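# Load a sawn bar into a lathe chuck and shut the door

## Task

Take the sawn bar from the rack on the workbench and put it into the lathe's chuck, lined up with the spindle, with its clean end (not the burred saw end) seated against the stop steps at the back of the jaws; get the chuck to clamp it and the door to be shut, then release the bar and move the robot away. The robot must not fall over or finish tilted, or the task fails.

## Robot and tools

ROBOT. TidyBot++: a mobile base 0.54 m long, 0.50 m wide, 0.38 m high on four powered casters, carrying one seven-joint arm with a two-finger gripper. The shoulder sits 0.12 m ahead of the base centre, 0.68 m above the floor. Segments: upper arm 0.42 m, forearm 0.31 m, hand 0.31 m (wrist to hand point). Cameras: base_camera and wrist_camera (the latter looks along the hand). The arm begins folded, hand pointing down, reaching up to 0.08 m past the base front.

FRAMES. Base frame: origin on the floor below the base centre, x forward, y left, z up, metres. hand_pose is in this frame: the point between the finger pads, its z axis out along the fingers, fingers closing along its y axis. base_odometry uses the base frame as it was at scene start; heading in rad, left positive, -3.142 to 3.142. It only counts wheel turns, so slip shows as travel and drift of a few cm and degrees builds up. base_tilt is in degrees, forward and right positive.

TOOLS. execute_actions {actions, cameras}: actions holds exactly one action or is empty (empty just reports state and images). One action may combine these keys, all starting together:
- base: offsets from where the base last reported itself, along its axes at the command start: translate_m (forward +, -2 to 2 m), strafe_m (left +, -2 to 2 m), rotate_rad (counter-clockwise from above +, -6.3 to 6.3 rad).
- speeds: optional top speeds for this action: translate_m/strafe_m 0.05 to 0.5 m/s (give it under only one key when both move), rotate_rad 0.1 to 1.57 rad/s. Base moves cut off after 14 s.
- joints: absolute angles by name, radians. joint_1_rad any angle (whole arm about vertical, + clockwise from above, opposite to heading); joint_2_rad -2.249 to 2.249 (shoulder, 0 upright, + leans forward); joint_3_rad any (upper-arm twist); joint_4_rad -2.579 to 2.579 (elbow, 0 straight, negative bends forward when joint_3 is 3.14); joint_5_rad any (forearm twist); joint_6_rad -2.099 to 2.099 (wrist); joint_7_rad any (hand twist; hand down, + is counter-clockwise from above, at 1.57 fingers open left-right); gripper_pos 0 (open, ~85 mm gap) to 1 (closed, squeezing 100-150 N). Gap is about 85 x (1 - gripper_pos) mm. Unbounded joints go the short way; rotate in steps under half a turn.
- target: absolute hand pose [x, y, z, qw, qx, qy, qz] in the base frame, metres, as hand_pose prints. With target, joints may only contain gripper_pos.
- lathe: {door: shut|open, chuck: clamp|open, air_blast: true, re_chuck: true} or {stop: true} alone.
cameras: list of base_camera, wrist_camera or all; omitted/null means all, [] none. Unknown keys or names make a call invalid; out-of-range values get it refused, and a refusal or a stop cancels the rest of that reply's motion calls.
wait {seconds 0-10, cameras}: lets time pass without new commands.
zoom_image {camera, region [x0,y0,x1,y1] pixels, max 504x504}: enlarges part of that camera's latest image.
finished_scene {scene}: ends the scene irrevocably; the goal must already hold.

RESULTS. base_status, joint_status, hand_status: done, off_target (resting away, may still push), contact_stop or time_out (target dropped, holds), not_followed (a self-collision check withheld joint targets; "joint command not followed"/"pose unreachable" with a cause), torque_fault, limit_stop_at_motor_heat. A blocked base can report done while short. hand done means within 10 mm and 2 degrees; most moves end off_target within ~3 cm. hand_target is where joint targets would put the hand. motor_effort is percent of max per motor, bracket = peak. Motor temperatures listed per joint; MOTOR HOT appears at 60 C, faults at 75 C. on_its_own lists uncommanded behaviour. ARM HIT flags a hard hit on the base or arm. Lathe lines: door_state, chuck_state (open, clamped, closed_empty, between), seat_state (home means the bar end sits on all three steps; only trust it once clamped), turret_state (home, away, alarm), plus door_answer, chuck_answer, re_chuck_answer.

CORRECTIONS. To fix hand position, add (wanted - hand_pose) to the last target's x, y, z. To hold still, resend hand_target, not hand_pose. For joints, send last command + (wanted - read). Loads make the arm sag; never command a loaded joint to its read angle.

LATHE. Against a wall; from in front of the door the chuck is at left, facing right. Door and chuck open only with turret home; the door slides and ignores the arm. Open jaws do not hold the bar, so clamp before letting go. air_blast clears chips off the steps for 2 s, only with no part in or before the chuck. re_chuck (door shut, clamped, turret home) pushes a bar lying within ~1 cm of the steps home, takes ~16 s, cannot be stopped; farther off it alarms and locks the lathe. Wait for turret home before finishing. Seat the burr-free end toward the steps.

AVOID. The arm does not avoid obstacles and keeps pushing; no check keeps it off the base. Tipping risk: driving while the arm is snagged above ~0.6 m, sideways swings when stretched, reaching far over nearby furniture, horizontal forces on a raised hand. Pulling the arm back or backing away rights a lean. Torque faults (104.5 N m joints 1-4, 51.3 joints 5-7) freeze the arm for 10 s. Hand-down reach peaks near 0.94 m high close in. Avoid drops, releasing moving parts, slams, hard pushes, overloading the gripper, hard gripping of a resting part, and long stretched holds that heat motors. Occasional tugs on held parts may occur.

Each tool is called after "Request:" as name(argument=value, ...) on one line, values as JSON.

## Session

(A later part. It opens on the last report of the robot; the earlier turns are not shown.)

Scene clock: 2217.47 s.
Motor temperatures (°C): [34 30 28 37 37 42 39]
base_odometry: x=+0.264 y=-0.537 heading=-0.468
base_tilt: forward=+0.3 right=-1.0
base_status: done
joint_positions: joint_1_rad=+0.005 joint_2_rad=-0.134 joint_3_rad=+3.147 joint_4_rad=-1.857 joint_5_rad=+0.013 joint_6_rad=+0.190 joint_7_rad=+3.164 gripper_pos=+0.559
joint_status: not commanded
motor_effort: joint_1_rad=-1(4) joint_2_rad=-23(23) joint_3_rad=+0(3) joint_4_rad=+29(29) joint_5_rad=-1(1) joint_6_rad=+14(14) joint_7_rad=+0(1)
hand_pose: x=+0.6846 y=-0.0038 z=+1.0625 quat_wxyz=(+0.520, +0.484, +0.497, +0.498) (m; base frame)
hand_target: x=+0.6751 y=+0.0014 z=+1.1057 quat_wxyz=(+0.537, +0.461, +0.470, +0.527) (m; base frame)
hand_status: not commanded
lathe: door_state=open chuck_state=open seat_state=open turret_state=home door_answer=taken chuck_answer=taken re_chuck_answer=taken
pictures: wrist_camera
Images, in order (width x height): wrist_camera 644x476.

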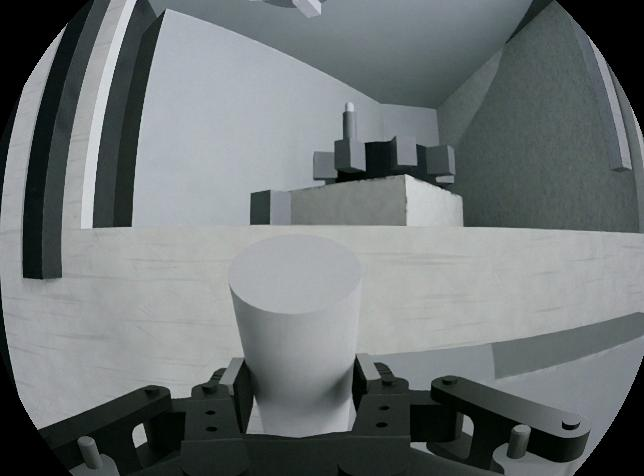

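Request:
zoom_image(camera="wrist_camera", region=[340, 260, 644, 476])

Scaled by 1.658.

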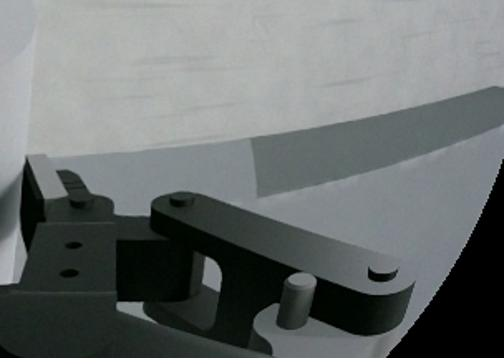

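Request:
execute_actions(actions=[{"base": {"translate_m": 0.20, "strafe_m": 0.03}, "speeds": {"translate_m": 0.25}}], cameras=["wrist_camera"])

Scene clock: 2245.43 s.
Motor temperatures (°C): [33 30 28 37 37 42 39]
base_odometry: x=+0.456 y=-0.601 heading=-0.468
base_tilt: forward=+0.3 right=-1.0
base_status: done
joint_positions: joint_1_rad=+0.004 joint_2_rad=-0.142 joint_3_rad=+3.147 joint_4_rad=-1.861 joint_5_rad=+0.013 joint_6_rad=+0.190 joint_7_rad=+3.164 gripper_pos=+0.560
joint_status: not commanded
motor_effort: joint_1_rad=-2(2) joint_2_rad=-19(27) joint_3_rad=-1(3) joint_4_rad=+28(31) joint_5_rad=+0(1) joint_6_rad=+13(15) joint_7_rad=+0(1)
hand_pose: x=+0.6815 y=-0.0032 z=+1.0648 quat_wxyz=(+0.521, +0.483, +0.497, +0.500) (m; base frame)
hand_target: x=+0.6751 y=+0.0014 z=+1.1057 quat_wxyz=(+0.537, +0.461, +0.470, +0.527) (m; base frame)
hand_status: not commanded
lathe: door_state=open chuck_state=open seat_state=open turret_state=home door_answer=taken chuck_answer=taken re_chuck_answer=taken
pictures: wrist_camera
Images, in order (width x height): wrist_camera 644x476.

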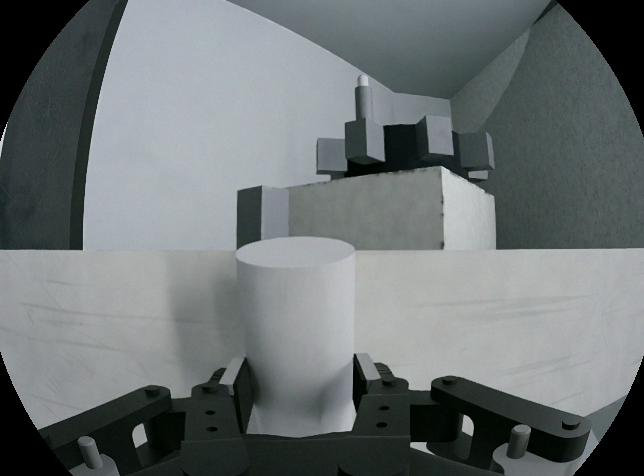

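Request:
execute_actions(actions=[{"base": {"translate_m": 0.010}, "speeds": {"translate_m": 0.05}}], cameras=["wrist_camera"])

Scene clock: 2253.73 s.
Motor temperatures (°C): [33 30 28 37 37 42 39]
base_odometry: x=+0.465 y=-0.605 heading=-0.468
base_tilt: forward=+0.3 right=-1.0
base_status: done
joint_positions: joint_1_rad=+0.003 joint_2_rad=-0.147 joint_3_rad=+3.146 joint_4_rad=-1.862 joint_5_rad=+0.013 joint_6_rad=+0.190 joint_7_rad=+3.164 gripper_pos=+0.560
joint_status: not commanded
motor_effort: joint_1_rad=-1(2) joint_2_rad=-19(21) joint_3_rad=+0(2) joint_4_rad=+29(32) joint_5_rad=+0(1) joint_6_rad=+14(15) joint_7_rad=+0(1)
hand_pose: x=+0.6795 y=-0.0024 z=+1.0667 quat_wxyz=(+0.521, +0.481, +0.496, +0.501) (m; base frame)
hand_target: x=+0.6751 y=+0.0014 z=+1.1057 quat_wxyz=(+0.537, +0.461, +0.470, +0.527) (m; base frame)
hand_status: not commanded
lathe: door_state=open chuck_state=open seat_state=open turret_state=home door_answer=taken chuck_answer=taken re_chuck_answer=taken
pictures: wrist_camera
Images, in order (width x height): wrist_camera 644x476.

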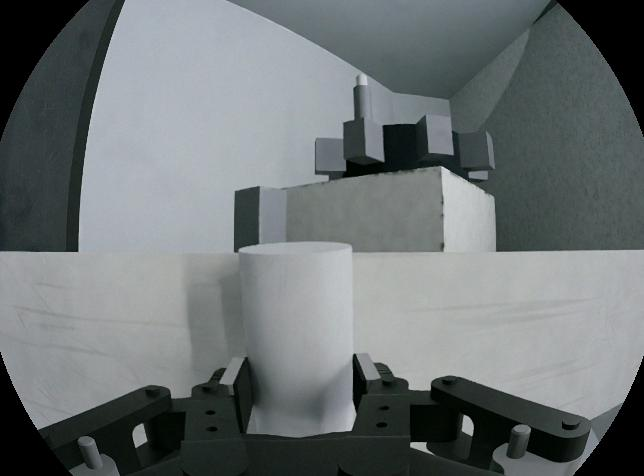

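Request:
execute_actions(actions=[{"base": {"translate_m": 0.010}, "speeds": {"translate_m": 0.05}}], cameras=["wrist_camera"])

Scene clock: 2257.47 s.
Motor temperatures (°C): [33 30 28 37 37 42 39]
base_odometry: x=+0.474 y=-0.609 heading=-0.468
base_tilt: forward=+0.3 right=-1.0
base_status: done
joint_positions: joint_1_rad=+0.003 joint_2_rad=-0.155 joint_3_rad=+3.146 joint_4_rad=-1.866 joint_5_rad=+0.013 joint_6_rad=+0.190 joint_7_rad=+3.164 gripper_pos=+0.561
joint_status: not commanded
motor_effort: joint_1_rad=-1(2) joint_2_rad=-17(19) joint_3_rad=+0(3) joint_4_rad=+31(35) joint_5_rad=+0(1) joint_6_rad=+14(16) joint_7_rad=+0(0)
hand_pose: x=+0.6764 y=-0.0023 z=+1.0686 quat_wxyz=(+0.522, +0.480, +0.495, +0.502) (m; base frame)
hand_target: x=+0.6751 y=+0.0014 z=+1.1057 quat_wxyz=(+0.537, +0.461, +0.470, +0.527) (m; base frame)
hand_status: not commanded
lathe: door_state=open chuck_state=open seat_state=open turret_state=home door_answer=taken chuck_answer=taken re_chuck_answer=taken
pictures: wrist_camera
Images, in order (width x height): wrist_camera 644x476.

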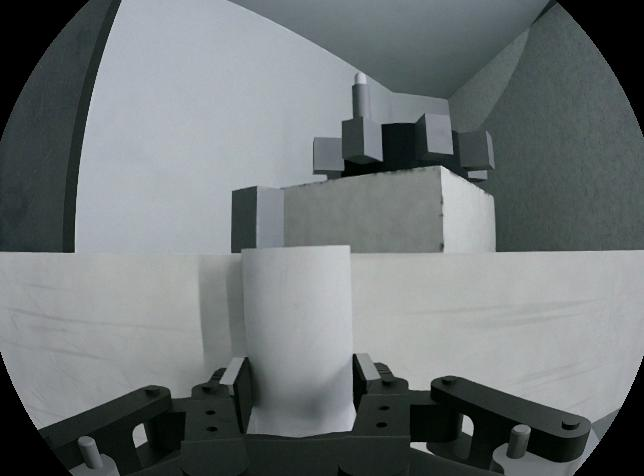

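Request:
execute_actions(actions=[{"base": {"translate_m": 0.008}, "speeds": {"translate_m": 0.05}}], cameras=["wrist_camera"])

Scene clock: 2264.57 s.
Motor temperatures (°C): [33 30 28 37 37 42 39]
base_odometry: x=+0.481 y=-0.613 heading=-0.468
base_tilt: forward=+0.3 right=-1.0
base_status: done
joint_positions: joint_1_rad=+0.003 joint_2_rad=-0.173 joint_3_rad=+3.146 joint_4_rad=-1.882 joint_5_rad=+0.013 joint_6_rad=+0.190 joint_7_rad=+3.164 gripper_pos=+0.561
joint_status: not commanded
motor_effort: joint_1_rad=-2(3) joint_2_rad=-14(18) joint_3_rad=-1(2) joint_4_rad=+33(36) joint_5_rad=+0(1) joint_6_rad=+16(18) joint_7_rad=+0(1)
hand_pose: x=+0.6689 y=-0.0023 z=+1.0689 quat_wxyz=(+0.523, +0.480, +0.494, +0.502) (m; base frame)
hand_target: x=+0.6751 y=+0.0014 z=+1.1057 quat_wxyz=(+0.537, +0.461, +0.470, +0.527) (m; base frame)
hand_status: not commanded
lathe: door_state=open chuck_state=open seat_state=open turret_state=home door_answer=taken chuck_answer=taken re_chuck_answer=taken
pictures: wrist_camera
Images, in order (width x height): wrist_camera 644x476.

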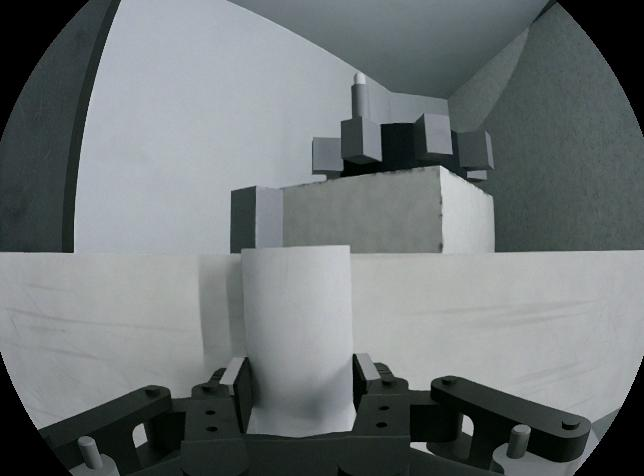

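Request:
zoom_image(camera="wrist_camera", region=[220, 210, 380, 330])

Scaled by 3.150.

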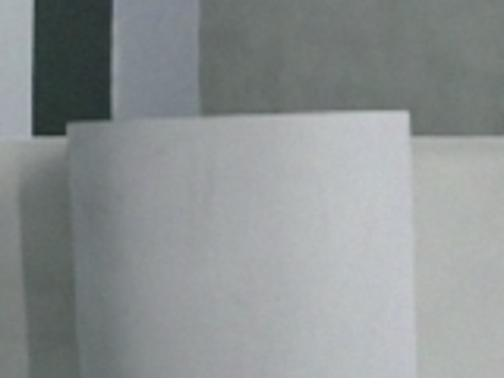

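Request:
execute_actions(actions=[{"base": {"translate_m": -0.05}, "speeds": {"translate_m": 0.2}, "joints": {"joint_7_rad": 3.123}, "lathe": {"air_blast": true}}], cameras=["wrist_camera"])

Scene clock: 2310.90 s.
Motor temperatures (°C): [33 30 28 38 37 42 39]
base_odometry: x=+0.436 y=-0.590 heading=-0.468
base_tilt: forward=+0.3 right=-1.0
base_status: done
joint_positions: joint_1_rad=+0.003 joint_2_rad=-0.141 joint_3_rad=+3.146 joint_4_rad=-1.861 joint_5_rad=+0.013 joint_6_rad=+0.191 joint_7_rad=+3.139 gripper_pos=+0.562
joint_status: all done
motor_effort: joint_1_rad=-1(3) joint_2_rad=-22(26) joint_3_rad=+0(2) joint_4_rad=+29(32) joint_5_rad=-1(1) joint_6_rad=+13(15) joint_7_rad=+0(0)
hand_pose: x=+0.6819 y=-0.0023 z=+1.0642 quat_wxyz=(+0.514, +0.488, +0.491, +0.506) (m; base frame)
hand_target: x=+0.6751 y=+0.0014 z=+1.1057 quat_wxyz=(+0.527, +0.470, +0.461, +0.537) (m; base frame)
hand_status: not commanded
lathe: door_state=open chuck_state=open seat_state=open turret_state=home door_answer=taken chuck_answer=taken re_chuck_answer=taken
pictures: wrist_camera
Images, in order (width x height): wrist_camera 644x476.

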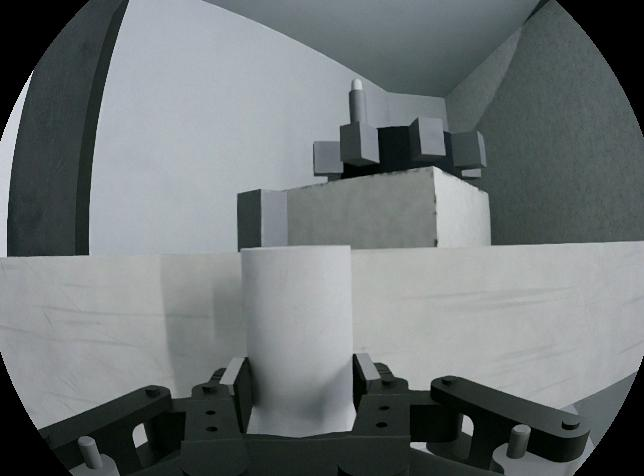

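Request:
execute_actions(actions=[{"base": {"strafe_m": 0.27}, "speeds": {"strafe_m": 0.4}, "joints": {"joint_7_rad": 3.105}}], cameras=["wrist_camera"])

Scene clock: 2327.37 s.
Motor temperatures (°C): [33 30 28 38 37 42 39]
base_odometry: x=+0.558 y=-0.349 heading=-0.468
base_tilt: forward=+0.3 right=-1.0
base_status: done
joint_positions: joint_1_rad=+0.000 joint_2_rad=-0.141 joint_3_rad=+3.142 joint_4_rad=-1.861 joint_5_rad=+0.013 joint_6_rad=+0.191 joint_7_rad=+3.131 gripper_pos=+0.562
joint_status: all done
motor_effort: joint_1_rad=-1(3) joint_2_rad=-22(24) joint_3_rad=+0(4) joint_4_rad=+29(29) joint_5_rad=-1(2) joint_6_rad=+13(14) joint_7_rad=+0(1)
hand_pose: x=+0.6818 y=+0.0019 z=+1.0642 quat_wxyz=(+0.510, +0.489, +0.491, +0.510) (m; base frame)
hand_target: x=+0.6751 y=+0.0014 z=+1.1057 quat_wxyz=(+0.522, +0.474, +0.457, +0.542) (m; base frame)
hand_status: not commanded
lathe: door_state=open chuck_state=open seat_state=open turret_state=home door_answer=taken chuck_answer=taken re_chuck_answer=taken
pictures: wrist_camera
Images, in order (width x height): wrist_camera 644x476.

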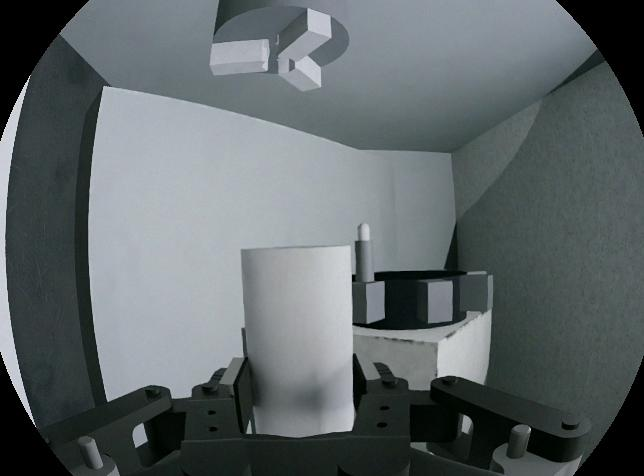

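Request:
zoom_image(camera="wrist_camera", region=[190, 0, 370, 100])

Scaled by 2.800.

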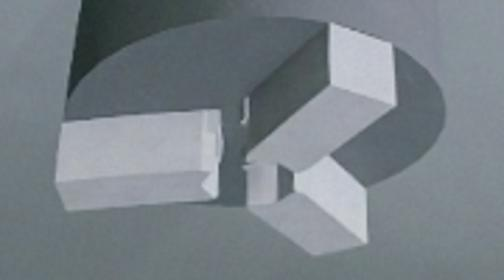

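Request:
zoom_image(camera="wrist_camera", region=[250, 20, 310, 80])

Scaled by 8.400.

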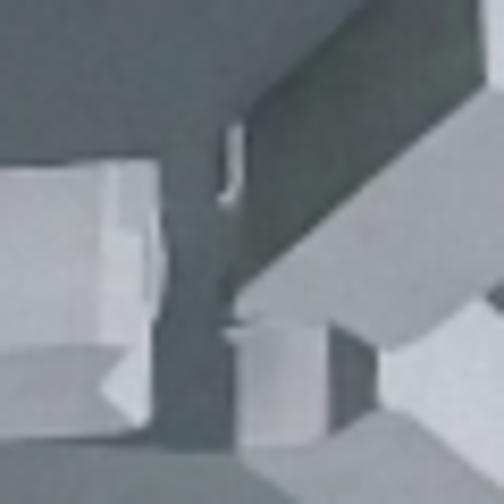

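Request:
execute_actions(actions=[{"base": {"translate_m": 0.325, "strafe_m": 0.20}, "speeds": {"translate_m": 0.35}, "joints": {"joint_2_rad": -0.136, "joint_7_rad": 3.10}}], cameras=["wrist_camera"])

Scene clock: 2383.87 s.
Motor temperatures (°C): [33 30 28 38 37 42 39]
base_odometry: x=+0.939 y=-0.317 heading=-0.468
base_tilt: forward=+0.3 right=-1.0
base_status: done
joint_positions: joint_1_rad=+0.000 joint_2_rad=-0.125 joint_3_rad=+3.142 joint_4_rad=-1.861 joint_5_rad=+0.013 joint_6_rad=+0.191 joint_7_rad=+3.131 gripper_pos=+0.562
joint_status: all done
motor_effort: joint_1_rad=-1(2) joint_2_rad=-23(26) joint_3_rad=+0(1) joint_4_rad=+29(30) joint_5_rad=-1(1) joint_6_rad=+14(14) joint_7_rad=+0(2)
hand_pose: x=+0.6879 y=+0.0019 z=+1.0551 quat_wxyz=(+0.506, +0.493, +0.495, +0.506) (m; base frame)
hand_target: x=+0.6831 y=+0.0014 z=+1.0951 quat_wxyz=(+0.517, +0.480, +0.461, +0.539) (m; base frame)
hand_status: not commanded
lathe: door_state=open chuck_state=open seat_state=open turret_state=home door_answer=taken chuck_answer=taken re_chuck_answer=taken
pictures: wrist_camera
Images, in order (width x height): wrist_camera 644x476.

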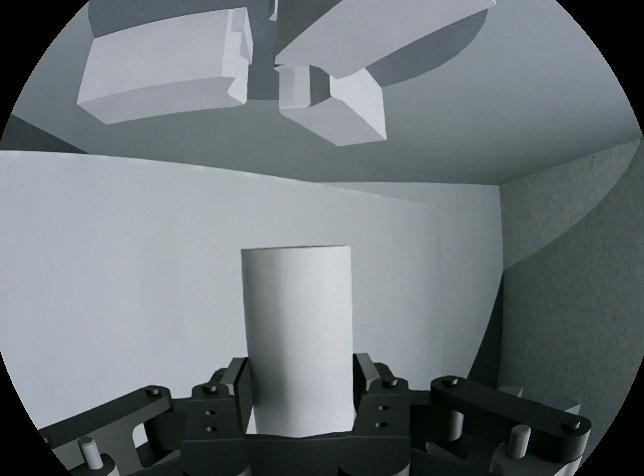

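Request:
zoom_image(camera="wrist_camera", region=[200, 0, 400, 150])

Scaled by 2.520.

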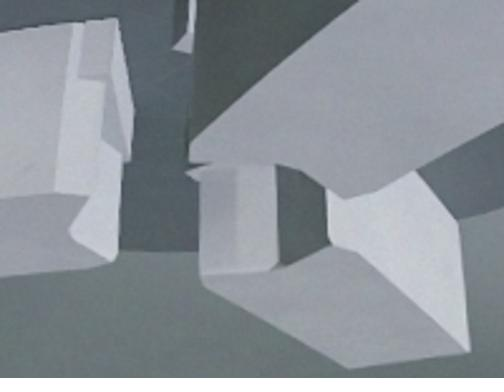

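Request:
zoom_image(camera="wrist_camera", region=[216, 0, 296, 60])

Request:
zoom_image(camera="wrist_camera", region=[216, 50, 336, 140])

Scaled by 6.300.

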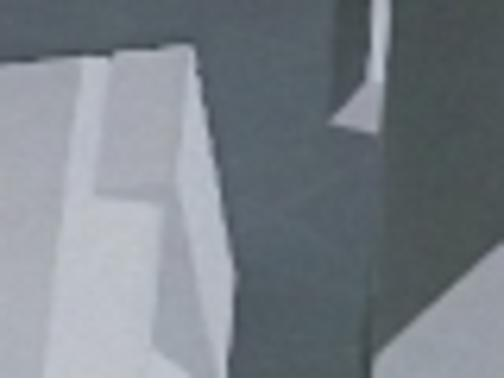

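Scaled by 4.200.

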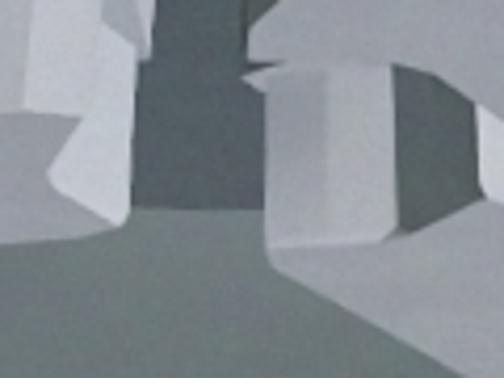

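Request:
execute_actions(actions=[{"base": {"strafe_m": 0.042, "translate_m": 0.005}, "speeds": {"strafe_m": 0.2}, "joints": {"joint_2_rad": -0.1275}}], cameras=["wrist_camera"])

Scene clock: 2400.67 s.
Motor temperatures (°C): [33 30 28 38 37 42 39]
base_odometry: x=+0.962 y=-0.282 heading=-0.468
base_tilt: forward=+0.3 right=-1.1
base_status: done
joint_positions: joint_1_rad=-0.003 joint_2_rad=-0.122 joint_3_rad=+3.139 joint_4_rad=-1.861 joint_5_rad=+0.013 joint_6_rad=+0.191 joint_7_rad=+3.131 gripper_pos=+0.562
joint_status: all done
motor_effort: joint_1_rad=-1(3) joint_2_rad=-23(24) joint_3_rad=+0(3) joint_4_rad=+28(29) joint_5_rad=-1(2) joint_6_rad=+14(14) joint_7_rad=+0(0)
hand_pose: x=+0.6887 y=+0.0059 z=+1.0539 quat_wxyz=(+0.504, +0.491, +0.497, +0.507) (m; base frame)
hand_target: x=+0.6866 y=+0.0014 z=+1.0903 quat_wxyz=(+0.515, +0.482, +0.463, +0.537) (m; base frame)
hand_status: not commanded
lathe: door_state=open chuck_state=open seat_state=open turret_state=home door_answer=taken chuck_answer=taken re_chuck_answer=taken
pictures: wrist_camera
Images, in order (width x height): wrist_camera 644x476.

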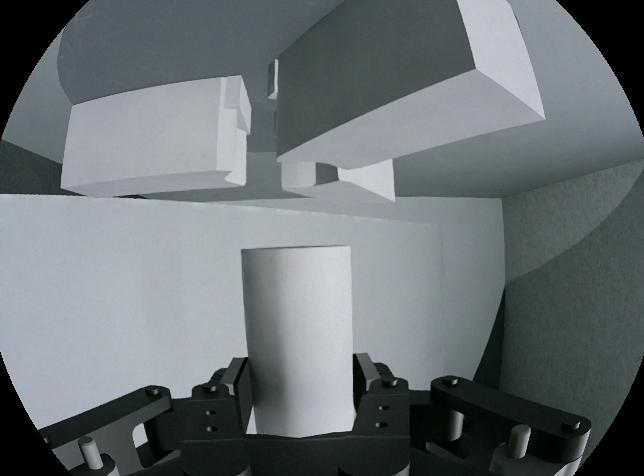

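Request:
zoom_image(camera="wrist_camera", region=[216, 120, 316, 220])

Scaled by 5.040.

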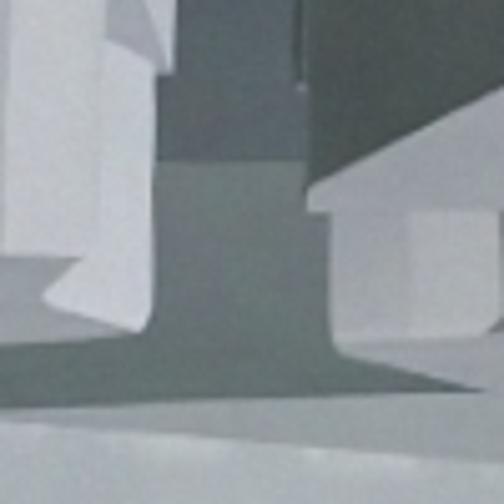

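Request:
execute_actions(actions=[{"base": {"strafe_m": 0.014, "translate_m": 0.003}, "speeds": {"strafe_m": 0.1}, "joints": {"joint_2_rad": -0.122}}], cameras=["wrist_camera"])

Scene clock: 2432.07 s.
Motor temperatures (°C): [33 30 28 38 37 42 39]
base_odometry: x=+0.971 y=-0.271 heading=-0.468
base_tilt: forward=+0.3 right=-1.1
base_status: done
joint_positions: joint_1_rad=-0.004 joint_2_rad=-0.119 joint_3_rad=+3.137 joint_4_rad=-1.861 joint_5_rad=+0.013 joint_6_rad=+0.191 joint_7_rad=+3.131 gripper_pos=+0.562
joint_status: all done
motor_effort: joint_1_rad=-1(4) joint_2_rad=-24(25) joint_3_rad=+0(4) joint_4_rad=+29(29) joint_5_rad=-1(1) joint_6_rad=+14(14) joint_7_rad=+0(1)
hand_pose: x=+0.6900 y=+0.0073 z=+1.0519 quat_wxyz=(+0.503, +0.492, +0.499, +0.507) (m; base frame)
hand_target: x=+0.6888 y=+0.0014 z=+1.0871 quat_wxyz=(+0.514, +0.484, +0.464, +0.535) (m; base frame)
hand_status: not commanded
lathe: door_state=open chuck_state=open seat_state=open turret_state=home door_answer=taken chuck_answer=taken re_chuck_answer=taken
pictures: wrist_camera
Images, in order (width x height): wrist_camera 644x476.

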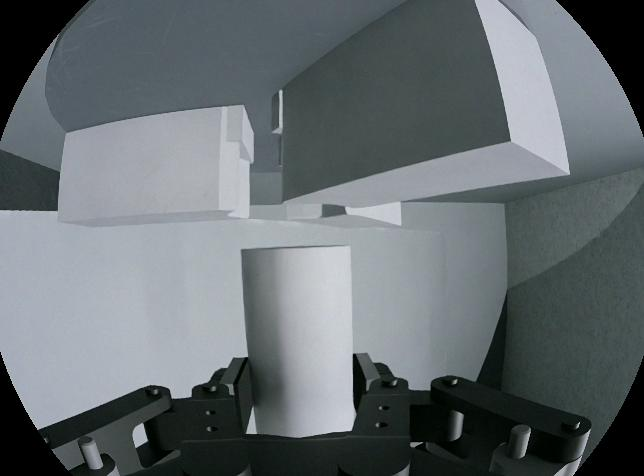

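Request:
execute_actions(actions=[{"base": {"strafe_m": 0.010}, "speeds": {"strafe_m": 0.1}, "joints": {"joint_1_rad": 0.007, "joint_3_rad": 3.150, "joint_2_rad": -0.122}}], cameras=["wrist_camera"])

Scene clock: 2442.63 s.
Motor temperatures (°C): [33 30 28 38 37 42 39]
base_odometry: x=+0.976 y=-0.262 heading=-0.468
base_tilt: forward=+0.3 right=-1.1
base_status: done
joint_positions: joint_1_rad=+0.000 joint_2_rad=-0.119 joint_3_rad=+3.141 joint_4_rad=-1.861 joint_5_rad=+0.013 joint_6_rad=+0.191 joint_7_rad=+3.131 gripper_pos=+0.562
joint_status: all done
motor_effort: joint_1_rad=-1(3) joint_2_rad=-23(24) joint_3_rad=+0(3) joint_4_rad=+29(29) joint_5_rad=-1(1) joint_6_rad=+13(14) joint_7_rad=+0(1)
hand_pose: x=+0.6901 y=+0.0021 z=+1.0518 quat_wxyz=(+0.505, +0.494, +0.496, +0.505) (m; base frame)
hand_target: x=+0.6889 y=-0.0078 z=+1.0871 quat_wxyz=(+0.517, +0.488, +0.460, +0.532) (m; base frame)
hand_status: not commanded
lathe: door_state=open chuck_state=open seat_state=open turret_state=home door_answer=taken chuck_answer=taken re_chuck_answer=taken
pictures: wrist_camera
Images, in order (width x height): wrist_camera 644x476.

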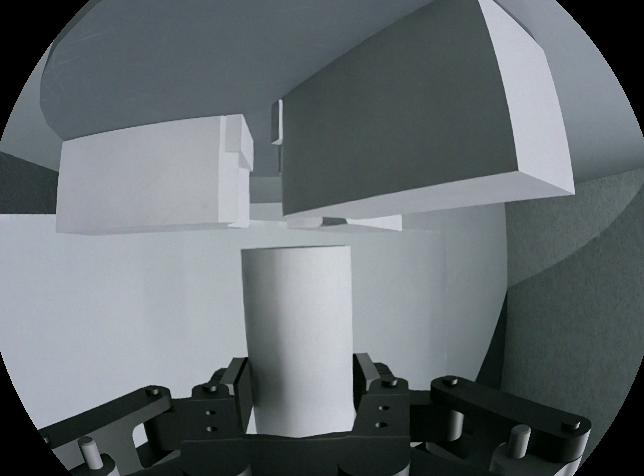

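Request:
zoom_image(camera="wrist_camera", region=[210, 160, 310, 260])

Request:
zoom_image(camera="wrist_camera", region=[480, 140, 600, 230])

Scaled by 5.040.

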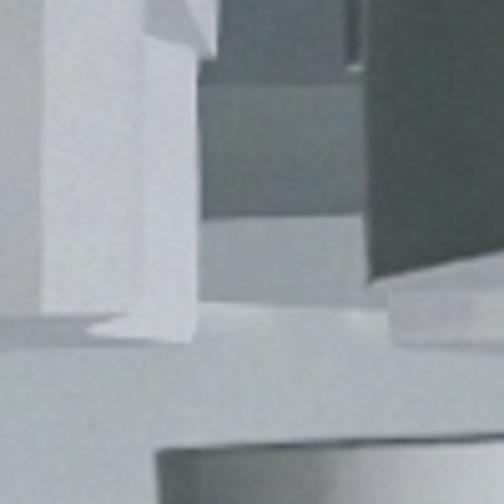

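Scaled by 4.200.

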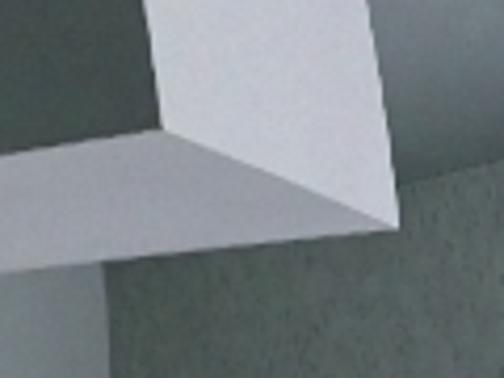

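Request:
execute_actions(actions=[{"base": {"rotate_rad": -0.018, "strafe_m": 0.011}, "speeds": {"strafe_m": 0.1, "rotate_rad": 0.1}, "joints": {"joint_1_rad": 0.010, "joint_3_rad": 3.155}}], cameras=["wrist_camera"])

Request:
zoom_image(camera="wrist_camera", region=[210, 160, 310, 260])

Request:
zoom_image(camera="wrist_camera", region=[480, 140, 600, 230])

Scene clock: 2473.73 s.
Motor temperatures (°C): [33 30 28 38 37 42 39]
base_odometry: x=+0.981 y=-0.252 heading=-0.486
base_tilt: forward=+0.3 right=-1.0
base_status: done
joint_positions: joint_1_rad=+0.002 joint_2_rad=-0.118 joint_3_rad=+3.144 joint_4_rad=-1.861 joint_5_rad=+0.013 joint_6_rad=+0.191 joint_7_rad=+3.131 gripper_pos=+0.562
joint_status: all done
motor_effort: joint_1_rad=-1(3) joint_2_rad=-24(25) joint_3_rad=+0(2) joint_4_rad=+28(30) joint_5_rad=+0(1) joint_6_rad=+14(14) joint_7_rad=+0(0)
hand_pose: x=+0.6902 y=-0.0003 z=+1.0516 quat_wxyz=(+0.506, +0.495, +0.495, +0.504) (m; base frame)
hand_target: x=+0.6889 y=-0.0126 z=+1.0871 quat_wxyz=(+0.519, +0.490, +0.458, +0.530) (m; base frame)
hand_status: not commanded
lathe: door_state=open chuck_state=open seat_state=open turret_state=home door_answer=taken chuck_answer=taken re_chuck_answer=taken
pictures: wrist_camera
Images, in order (width x height): wrist_camera 644x476.

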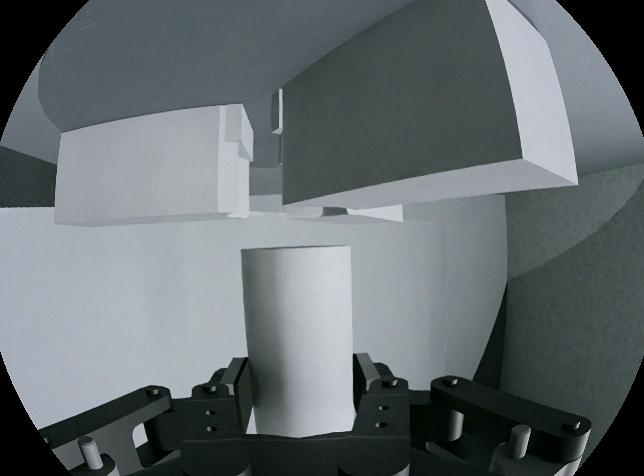

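Scaled by 5.040.

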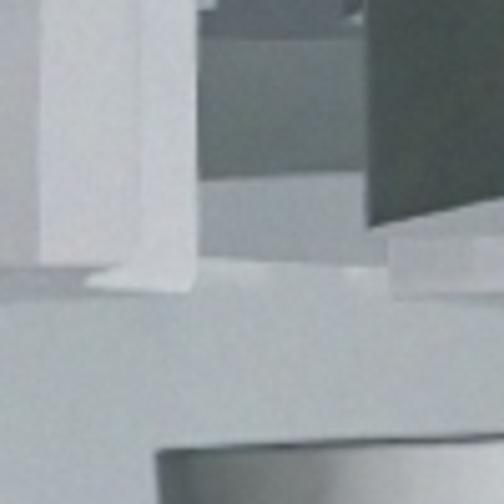

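Scaled by 4.200.

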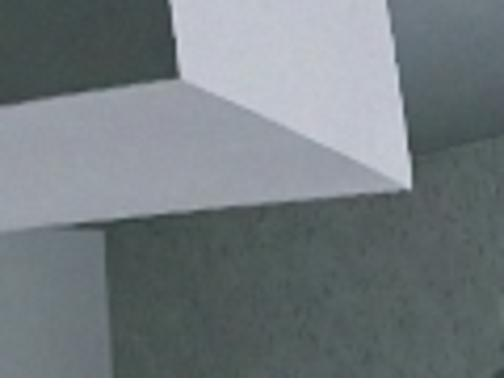

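Request:
execute_actions(actions=[{"base": {"translate_m": -0.0065}, "speeds": {"translate_m": 0.1}, "joints": {"joint_2_rad": -0.136}}], cameras=["wrist_camera"])

Request:
zoom_image(camera="wrist_camera", region=[210, 160, 310, 260])

Request:
zoom_image(camera="wrist_camera", region=[480, 140, 600, 230])

Scene clock: 2497.50 s.
Motor temperatures (°C): [33 30 28 38 37 42 39]
base_odometry: x=+0.975 y=-0.249 heading=-0.486
base_tilt: forward=+0.3 right=-1.0
base_status: done
joint_positions: joint_1_rad=+0.002 joint_2_rad=-0.121 joint_3_rad=+3.144 joint_4_rad=-1.861 joint_5_rad=+0.013 joint_6_rad=+0.191 joint_7_rad=+3.131 gripper_pos=+0.562
joint_status: all done
motor_effort: joint_1_rad=-2(2) joint_2_rad=-23(28) joint_3_rad=-1(2) joint_4_rad=+29(30) joint_5_rad=+0(1) joint_6_rad=+13(15) joint_7_rad=+0(1)
hand_pose: x=+0.6893 y=-0.0003 z=+1.0532 quat_wxyz=(+0.506, +0.494, +0.495, +0.504) (m; base frame)
hand_target: x=+0.6831 y=-0.0125 z=+1.0951 quat_wxyz=(+0.523, +0.486, +0.454, +0.533) (m; base frame)
hand_status: not commanded
lathe: door_state=open chuck_state=open seat_state=open turret_state=home door_answer=taken chuck_answer=taken re_chuck_answer=taken
pictures: wrist_camera
Images, in order (width x height): wrist_camera 644x476.

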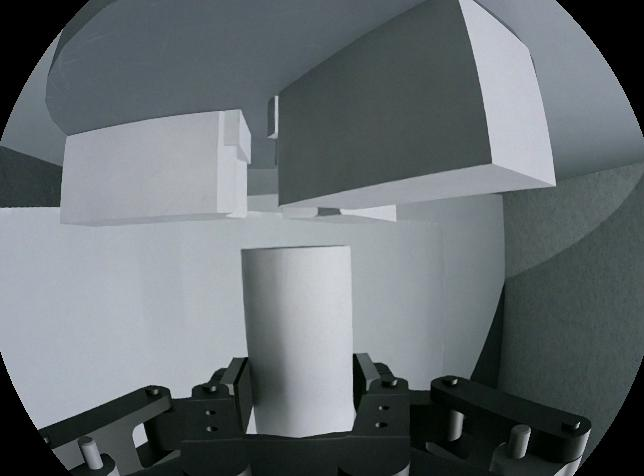

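Scaled by 5.040.

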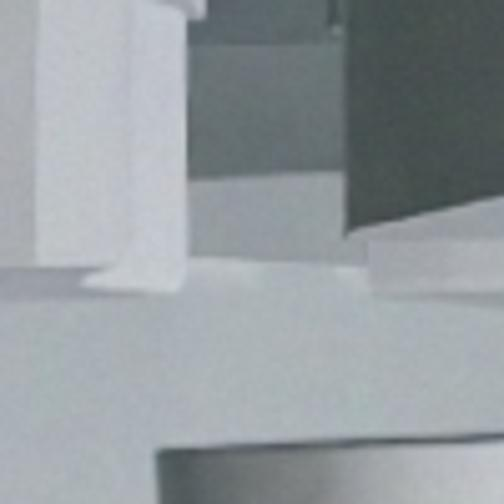

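Scaled by 4.200.

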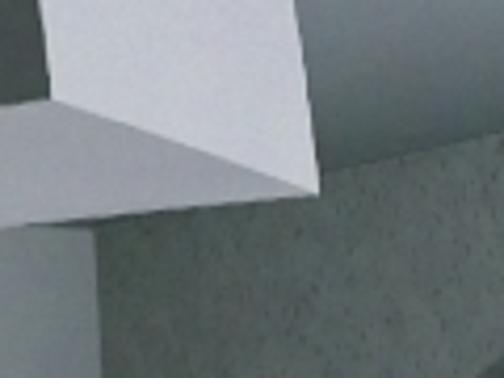

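Request:
execute_actions(actions=[{"base": {"strafe_m": 0.006}, "speeds": {"strafe_m": 0.1}, "joints": {"joint_2_rad": -0.117}}], cameras=["wrist_camera"])

Request:
zoom_image(camera="wrist_camera", region=[210, 160, 310, 260])

Request:
zoom_image(camera="wrist_camera", region=[480, 140, 600, 230])

Scene clock: 2513.87 s.
Motor temperatures (°C): [33 30 28 38 37 42 39]
base_odometry: x=+0.978 y=-0.243 heading=-0.486
base_tilt: forward=+0.3 right=-1.1
base_status: done
joint_positions: joint_1_rad=+0.003 joint_2_rad=-0.111 joint_3_rad=+3.145 joint_4_rad=-1.861 joint_5_rad=+0.013 joint_6_rad=+0.191 joint_7_rad=+3.131 gripper_pos=+0.562
joint_status: all done
motor_effort: joint_1_rad=-1(3) joint_2_rad=-24(25) joint_3_rad=+0(4) joint_4_rad=+29(29) joint_5_rad=+0(1) joint_6_rad=+14(14) joint_7_rad=+0(1)
hand_pose: x=+0.6930 y=-0.0012 z=+1.0473 quat_wxyz=(+0.504, +0.497, +0.497, +0.501) (m; base frame)
hand_target: x=+0.6909 y=-0.0126 z=+1.0843 quat_wxyz=(+0.518, +0.491, +0.459, +0.528) (m; base frame)
hand_status: not commanded
lathe: door_state=open chuck_state=open seat_state=open turret_state=home door_answer=taken chuck_answer=taken re_chuck_answer=taken
pictures: wrist_camera
Images, in order (width x height): wrist_camera 644x476.

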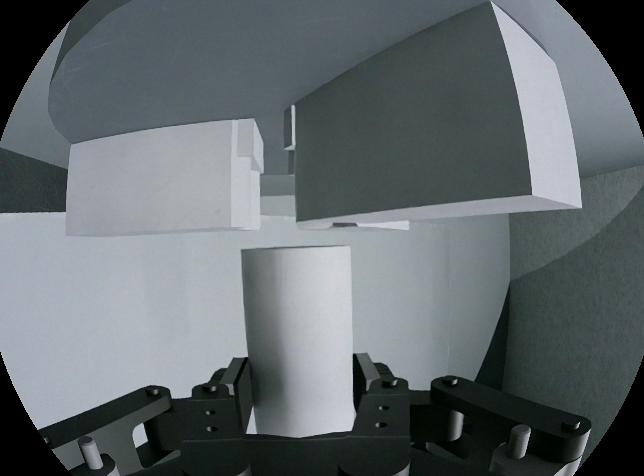

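Scaled by 5.040.

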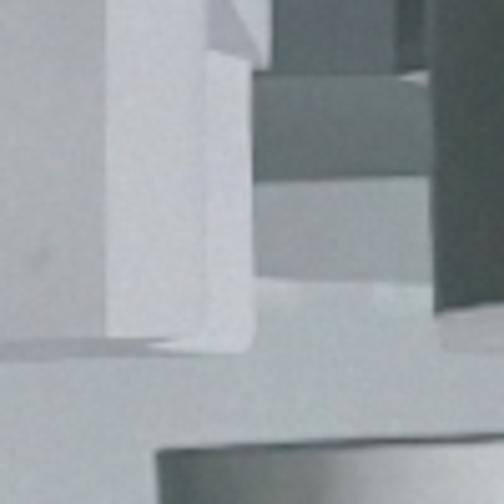

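Scaled by 4.200.

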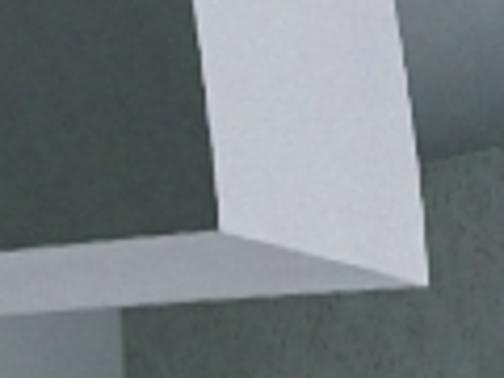

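Request:
execute_actions(actions=[{"base": {"strafe_m": 0.002}, "speeds": {"strafe_m": 0.1}, "joints": {"joint_2_rad": -0.1315}}], cameras=["wrist_camera"])

Scene clock: 2524.37 s.
Motor temperatures (°C): [33 30 28 38 37 42 39]
base_odometry: x=+0.979 y=-0.242 heading=-0.486
base_tilt: forward=+0.3 right=-1.0
base_status: done
joint_positions: joint_1_rad=+0.003 joint_2_rad=-0.111 joint_3_rad=+3.145 joint_4_rad=-1.861 joint_5_rad=+0.013 joint_6_rad=+0.191 joint_7_rad=+3.131 gripper_pos=+0.562
joint_status: all done
motor_effort: joint_1_rad=-1(3) joint_2_rad=-23(26) joint_3_rad=+0(4) joint_4_rad=+29(29) joint_5_rad=-1(1) joint_6_rad=+13(14) joint_7_rad=+0(0)
hand_pose: x=+0.6929 y=-0.0015 z=+1.0476 quat_wxyz=(+0.504, +0.497, +0.497, +0.501) (m; base frame)
hand_target: x=+0.6850 y=-0.0126 z=+1.0925 quat_wxyz=(+0.522, +0.487, +0.456, +0.532) (m; base frame)
hand_status: not commanded
lathe: door_state=open chuck_state=open seat_state=open turret_state=home door_answer=taken chuck_answer=taken re_chuck_answer=taken
pictures: wrist_camera
Images, in order (width x height): wrist_camera 644x476.

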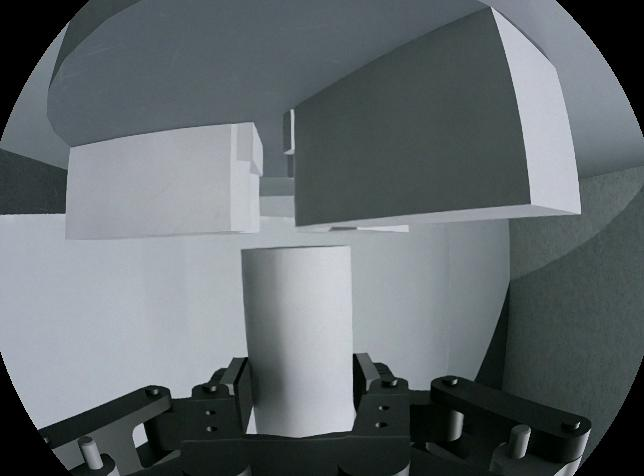

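Request:
execute_actions(actions=[{"joints": {"joint_2_rad": -0.139}}], cameras=[])

Scene clock: 2526.67 s.
Motor temperatures (°C): [33 30 28 38 37 42 39]
base_odometry: x=+0.979 y=-0.242 heading=-0.486
base_tilt: forward=+0.3 right=-1.0
base_status: not commanded
joint_positions: joint_1_rad=+0.003 joint_2_rad=-0.112 joint_3_rad=+3.145 joint_4_rad=-1.861 joint_5_rad=+0.013 joint_6_rad=+0.191 joint_7_rad=+3.131 gripper_pos=+0.562
joint_status: all done
motor_effort: joint_1_rad=-1(1) joint_2_rad=-24(25) joint_3_rad=+0(0) joint_4_rad=+29(29) joint_5_rad=-1(1) joint_6_rad=+14(14) joint_7_rad=+0(1)
hand_pose: x=+0.6928 y=-0.0015 z=+1.0477 quat_wxyz=(+0.504, +0.497, +0.497, +0.502) (m; base frame)
hand_target: x=+0.6819 y=-0.0125 z=+1.0968 quat_wxyz=(+0.523, +0.485, +0.454, +0.534) (m; base frame)
hand_status: not commanded
lathe: door_state=open chuck_state=open seat_state=open turret_state=home door_answer=taken chuck_answer=taken re_chuck_answer=taken
pictures: none
No camera images: "cameras" was empty.

Request:
execute_actions(actions=[{"joints": {"joint_2_rad": -0.146}}], cameras=[])

Scene clock: 2529.40 s.
Motor temperatures (°C): [33 30 28 38 37 42 39]
base_odometry: x=+0.979 y=-0.242 heading=-0.486
base_tilt: forward=+0.3 right=-1.0
base_status: not commanded
joint_positions: joint_1_rad=+0.003 joint_2_rad=-0.113 joint_3_rad=+3.145 joint_4_rad=-1.861 joint_5_rad=+0.013 joint_6_rad=+0.191 joint_7_rad=+3.131 gripper_pos=+0.562
joint_status: all done
motor_effort: joint_1_rad=-1(1) joint_2_rad=-24(25) joint_3_rad=+0(0) joint_4_rad=+29(29) joint_5_rad=-1(1) joint_6_rad=+14(14) joint_7_rad=+0(0)
hand_pose: x=+0.6923 y=-0.0015 z=+1.0485 quat_wxyz=(+0.505, +0.497, +0.496, +0.502) (m; base frame)
hand_target: x=+0.6790 y=-0.0125 z=+1.1007 quat_wxyz=(+0.525, +0.483, +0.452, +0.535) (m; base frame)
hand_status: not commanded
lathe: door_state=open chuck_state=open seat_state=open turret_state=home door_answer=taken chuck_answer=taken re_chuck_answer=taken
pictures: none
No camera images: "cameras" was empty.

Request:
execute_actions(actions=[{"joints": {"joint_2_rad": -0.151}}], cameras=["wrist_camera"])

Request:
zoom_image(camera="wrist_camera", region=[210, 160, 310, 260])

Request:
zoom_image(camera="wrist_camera", region=[480, 140, 600, 230])

Scene clock: 2533.93 s.
Motor temperatures (°C): [33 30 28 38 37 42 39]
base_odometry: x=+0.979 y=-0.242 heading=-0.486
base_tilt: forward=+0.3 right=-1.0
base_status: not commanded
joint_positions: joint_1_rad=+0.003 joint_2_rad=-0.115 joint_3_rad=+3.145 joint_4_rad=-1.861 joint_5_rad=+0.013 joint_6_rad=+0.191 joint_7_rad=+3.131 gripper_pos=+0.562
joint_status: all done
motor_effort: joint_1_rad=-1(1) joint_2_rad=-24(25) joint_3_rad=+0(0) joint_4_rad=+29(29) joint_5_rad=+0(1) joint_6_rad=+14(14) joint_7_rad=+0(0)
hand_pose: x=+0.6917 y=-0.0015 z=+1.0495 quat_wxyz=(+0.505, +0.497, +0.496, +0.502) (m; base frame)
hand_target: x=+0.6769 y=-0.0125 z=+1.1035 quat_wxyz=(+0.526, +0.482, +0.451, +0.537) (m; base frame)
hand_status: not commanded
lathe: door_state=open chuck_state=open seat_state=open turret_state=home door_answer=taken chuck_answer=taken re_chuck_answer=taken
pictures: wrist_camera
Images, in order (width x height): wrist_camera 644x476.

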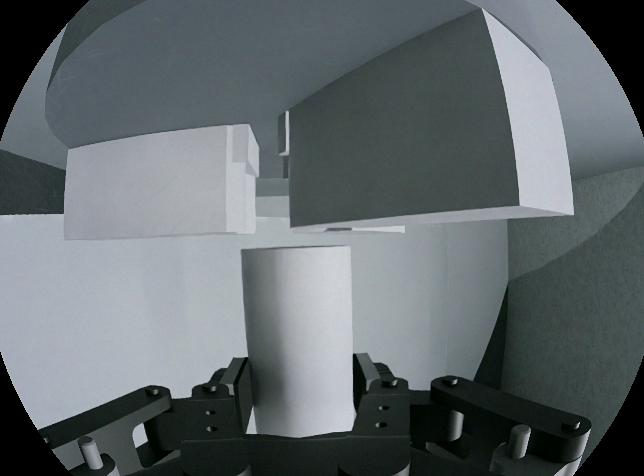

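Scaled by 5.040.

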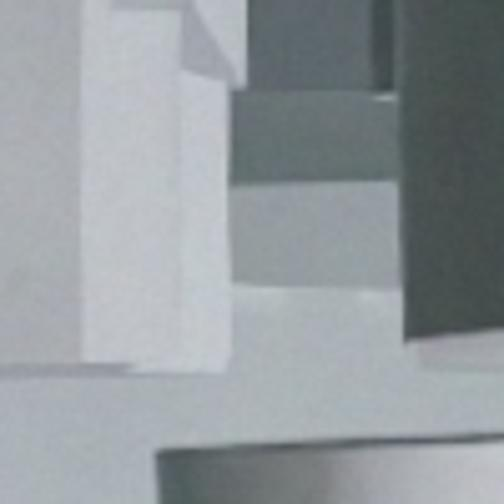

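Scaled by 4.200.

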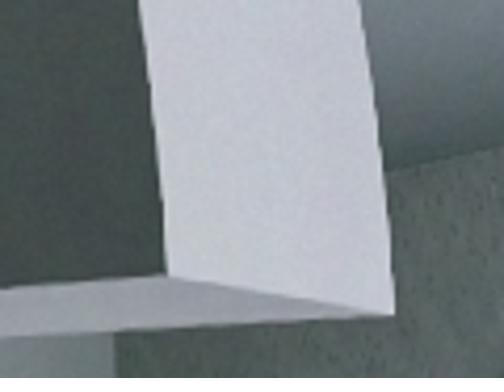

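Request:
execute_actions(actions=[{"base": {"strafe_m": 0.003}, "speeds": {"strafe_m": 0.05}, "joints": {"joint_2_rad": -0.155}}], cameras=["wrist_camera"])

Request:
zoom_image(camera="wrist_camera", region=[210, 180, 310, 280])

Request:
zoom_image(camera="wrist_camera", region=[480, 160, 600, 250])

Scene clock: 2543.60 s.
Motor temperatures (°C): [33 30 28 38 37 42 39]
base_odometry: x=+0.980 y=-0.239 heading=-0.485
base_tilt: forward=+0.3 right=-1.1
base_status: done
joint_positions: joint_1_rad=+0.003 joint_2_rad=-0.117 joint_3_rad=+3.145 joint_4_rad=-1.861 joint_5_rad=+0.013 joint_6_rad=+0.191 joint_7_rad=+3.131 gripper_pos=+0.562
joint_status: all done
motor_effort: joint_1_rad=-1(3) joint_2_rad=-23(24) joint_3_rad=+0(4) joint_4_rad=+29(30) joint_5_rad=-1(1) joint_6_rad=+13(14) joint_7_rad=+0(0)
hand_pose: x=+0.6908 y=-0.0021 z=+1.0508 quat_wxyz=(+0.506, +0.496, +0.495, +0.503) (m; base frame)
hand_target: x=+0.6752 y=-0.0125 z=+1.1057 quat_wxyz=(+0.527, +0.481, +0.450, +0.538) (m; base frame)
hand_status: not commanded
lathe: door_state=open chuck_state=open seat_state=open turret_state=home door_answer=taken chuck_answer=taken re_chuck_answer=taken
pictures: wrist_camera
Images, in order (width x height): wrist_camera 644x476.

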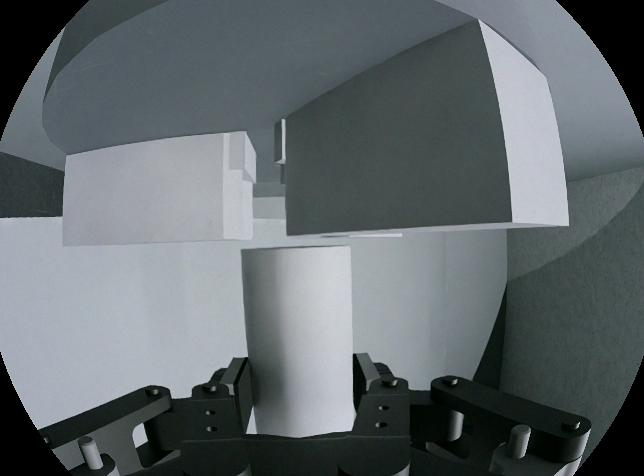

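Scaled by 5.040.

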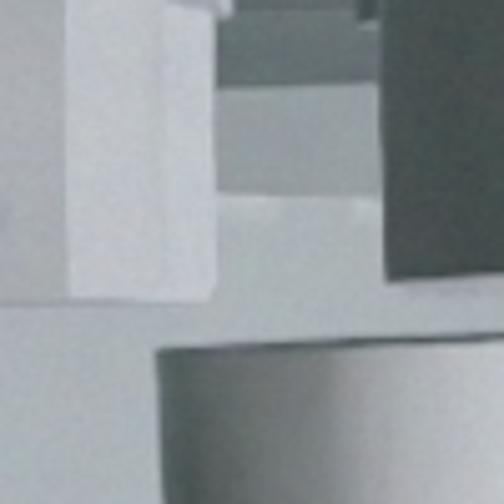

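Scaled by 4.200.

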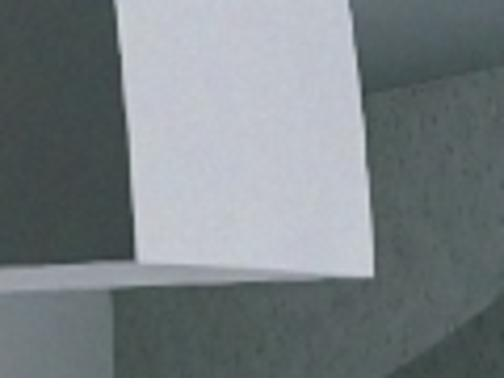

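Request:
execute_actions(actions=[{"base": {"strafe_m": 0.006}, "speeds": {"strafe_m": 0.05}, "joints": {"joint_2_rad": -0.139}}], cameras=["wrist_camera"])

Request:
zoom_image(camera="wrist_camera", region=[210, 180, 310, 280])

Scene clock: 2552.20 s.
Motor temperatures (°C): [33 30 28 38 37 42 39]
base_odometry: x=+0.983 y=-0.233 heading=-0.485
base_tilt: forward=+0.3 right=-1.0
base_status: done
joint_positions: joint_1_rad=+0.004 joint_2_rad=-0.117 joint_3_rad=+3.146 joint_4_rad=-1.861 joint_5_rad=+0.013 joint_6_rad=+0.191 joint_7_rad=+3.131 gripper_pos=+0.562
joint_status: all done
motor_effort: joint_1_rad=-1(3) joint_2_rad=-24(25) joint_3_rad=+0(4) joint_4_rad=+29(30) joint_5_rad=-1(1) joint_6_rad=+14(14) joint_7_rad=+0(0)
hand_pose: x=+0.6909 y=-0.0028 z=+1.0507 quat_wxyz=(+0.506, +0.497, +0.495, +0.502) (m; base frame)
hand_target: x=+0.6819 y=-0.0125 z=+1.0968 quat_wxyz=(+0.523, +0.485, +0.454, +0.534) (m; base frame)
hand_status: not commanded
lathe: door_state=open chuck_state=open seat_state=open turret_state=home door_answer=taken chuck_answer=taken re_chuck_answer=taken
pictures: wrist_camera
Images, in order (width x height): wrist_camera 644x476.

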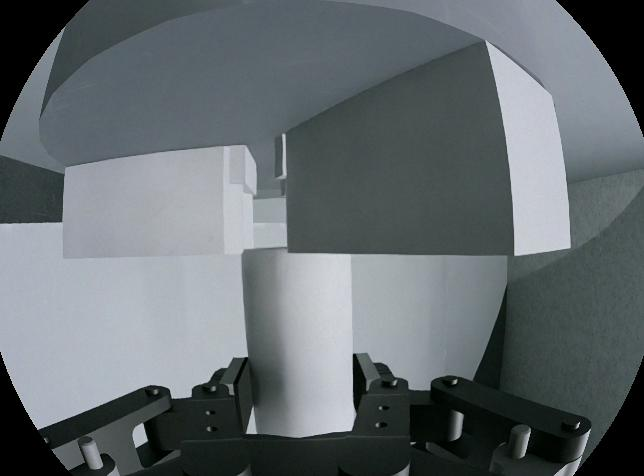

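Scaled by 5.040.

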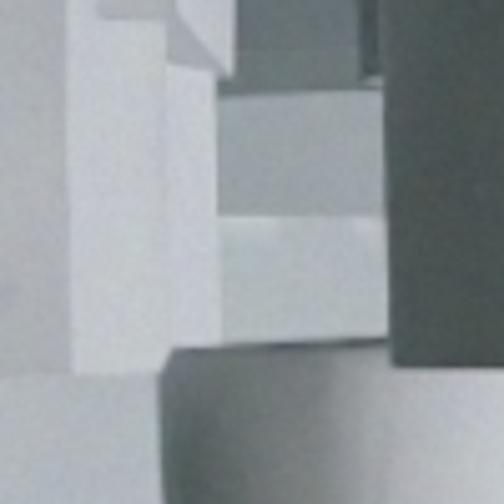

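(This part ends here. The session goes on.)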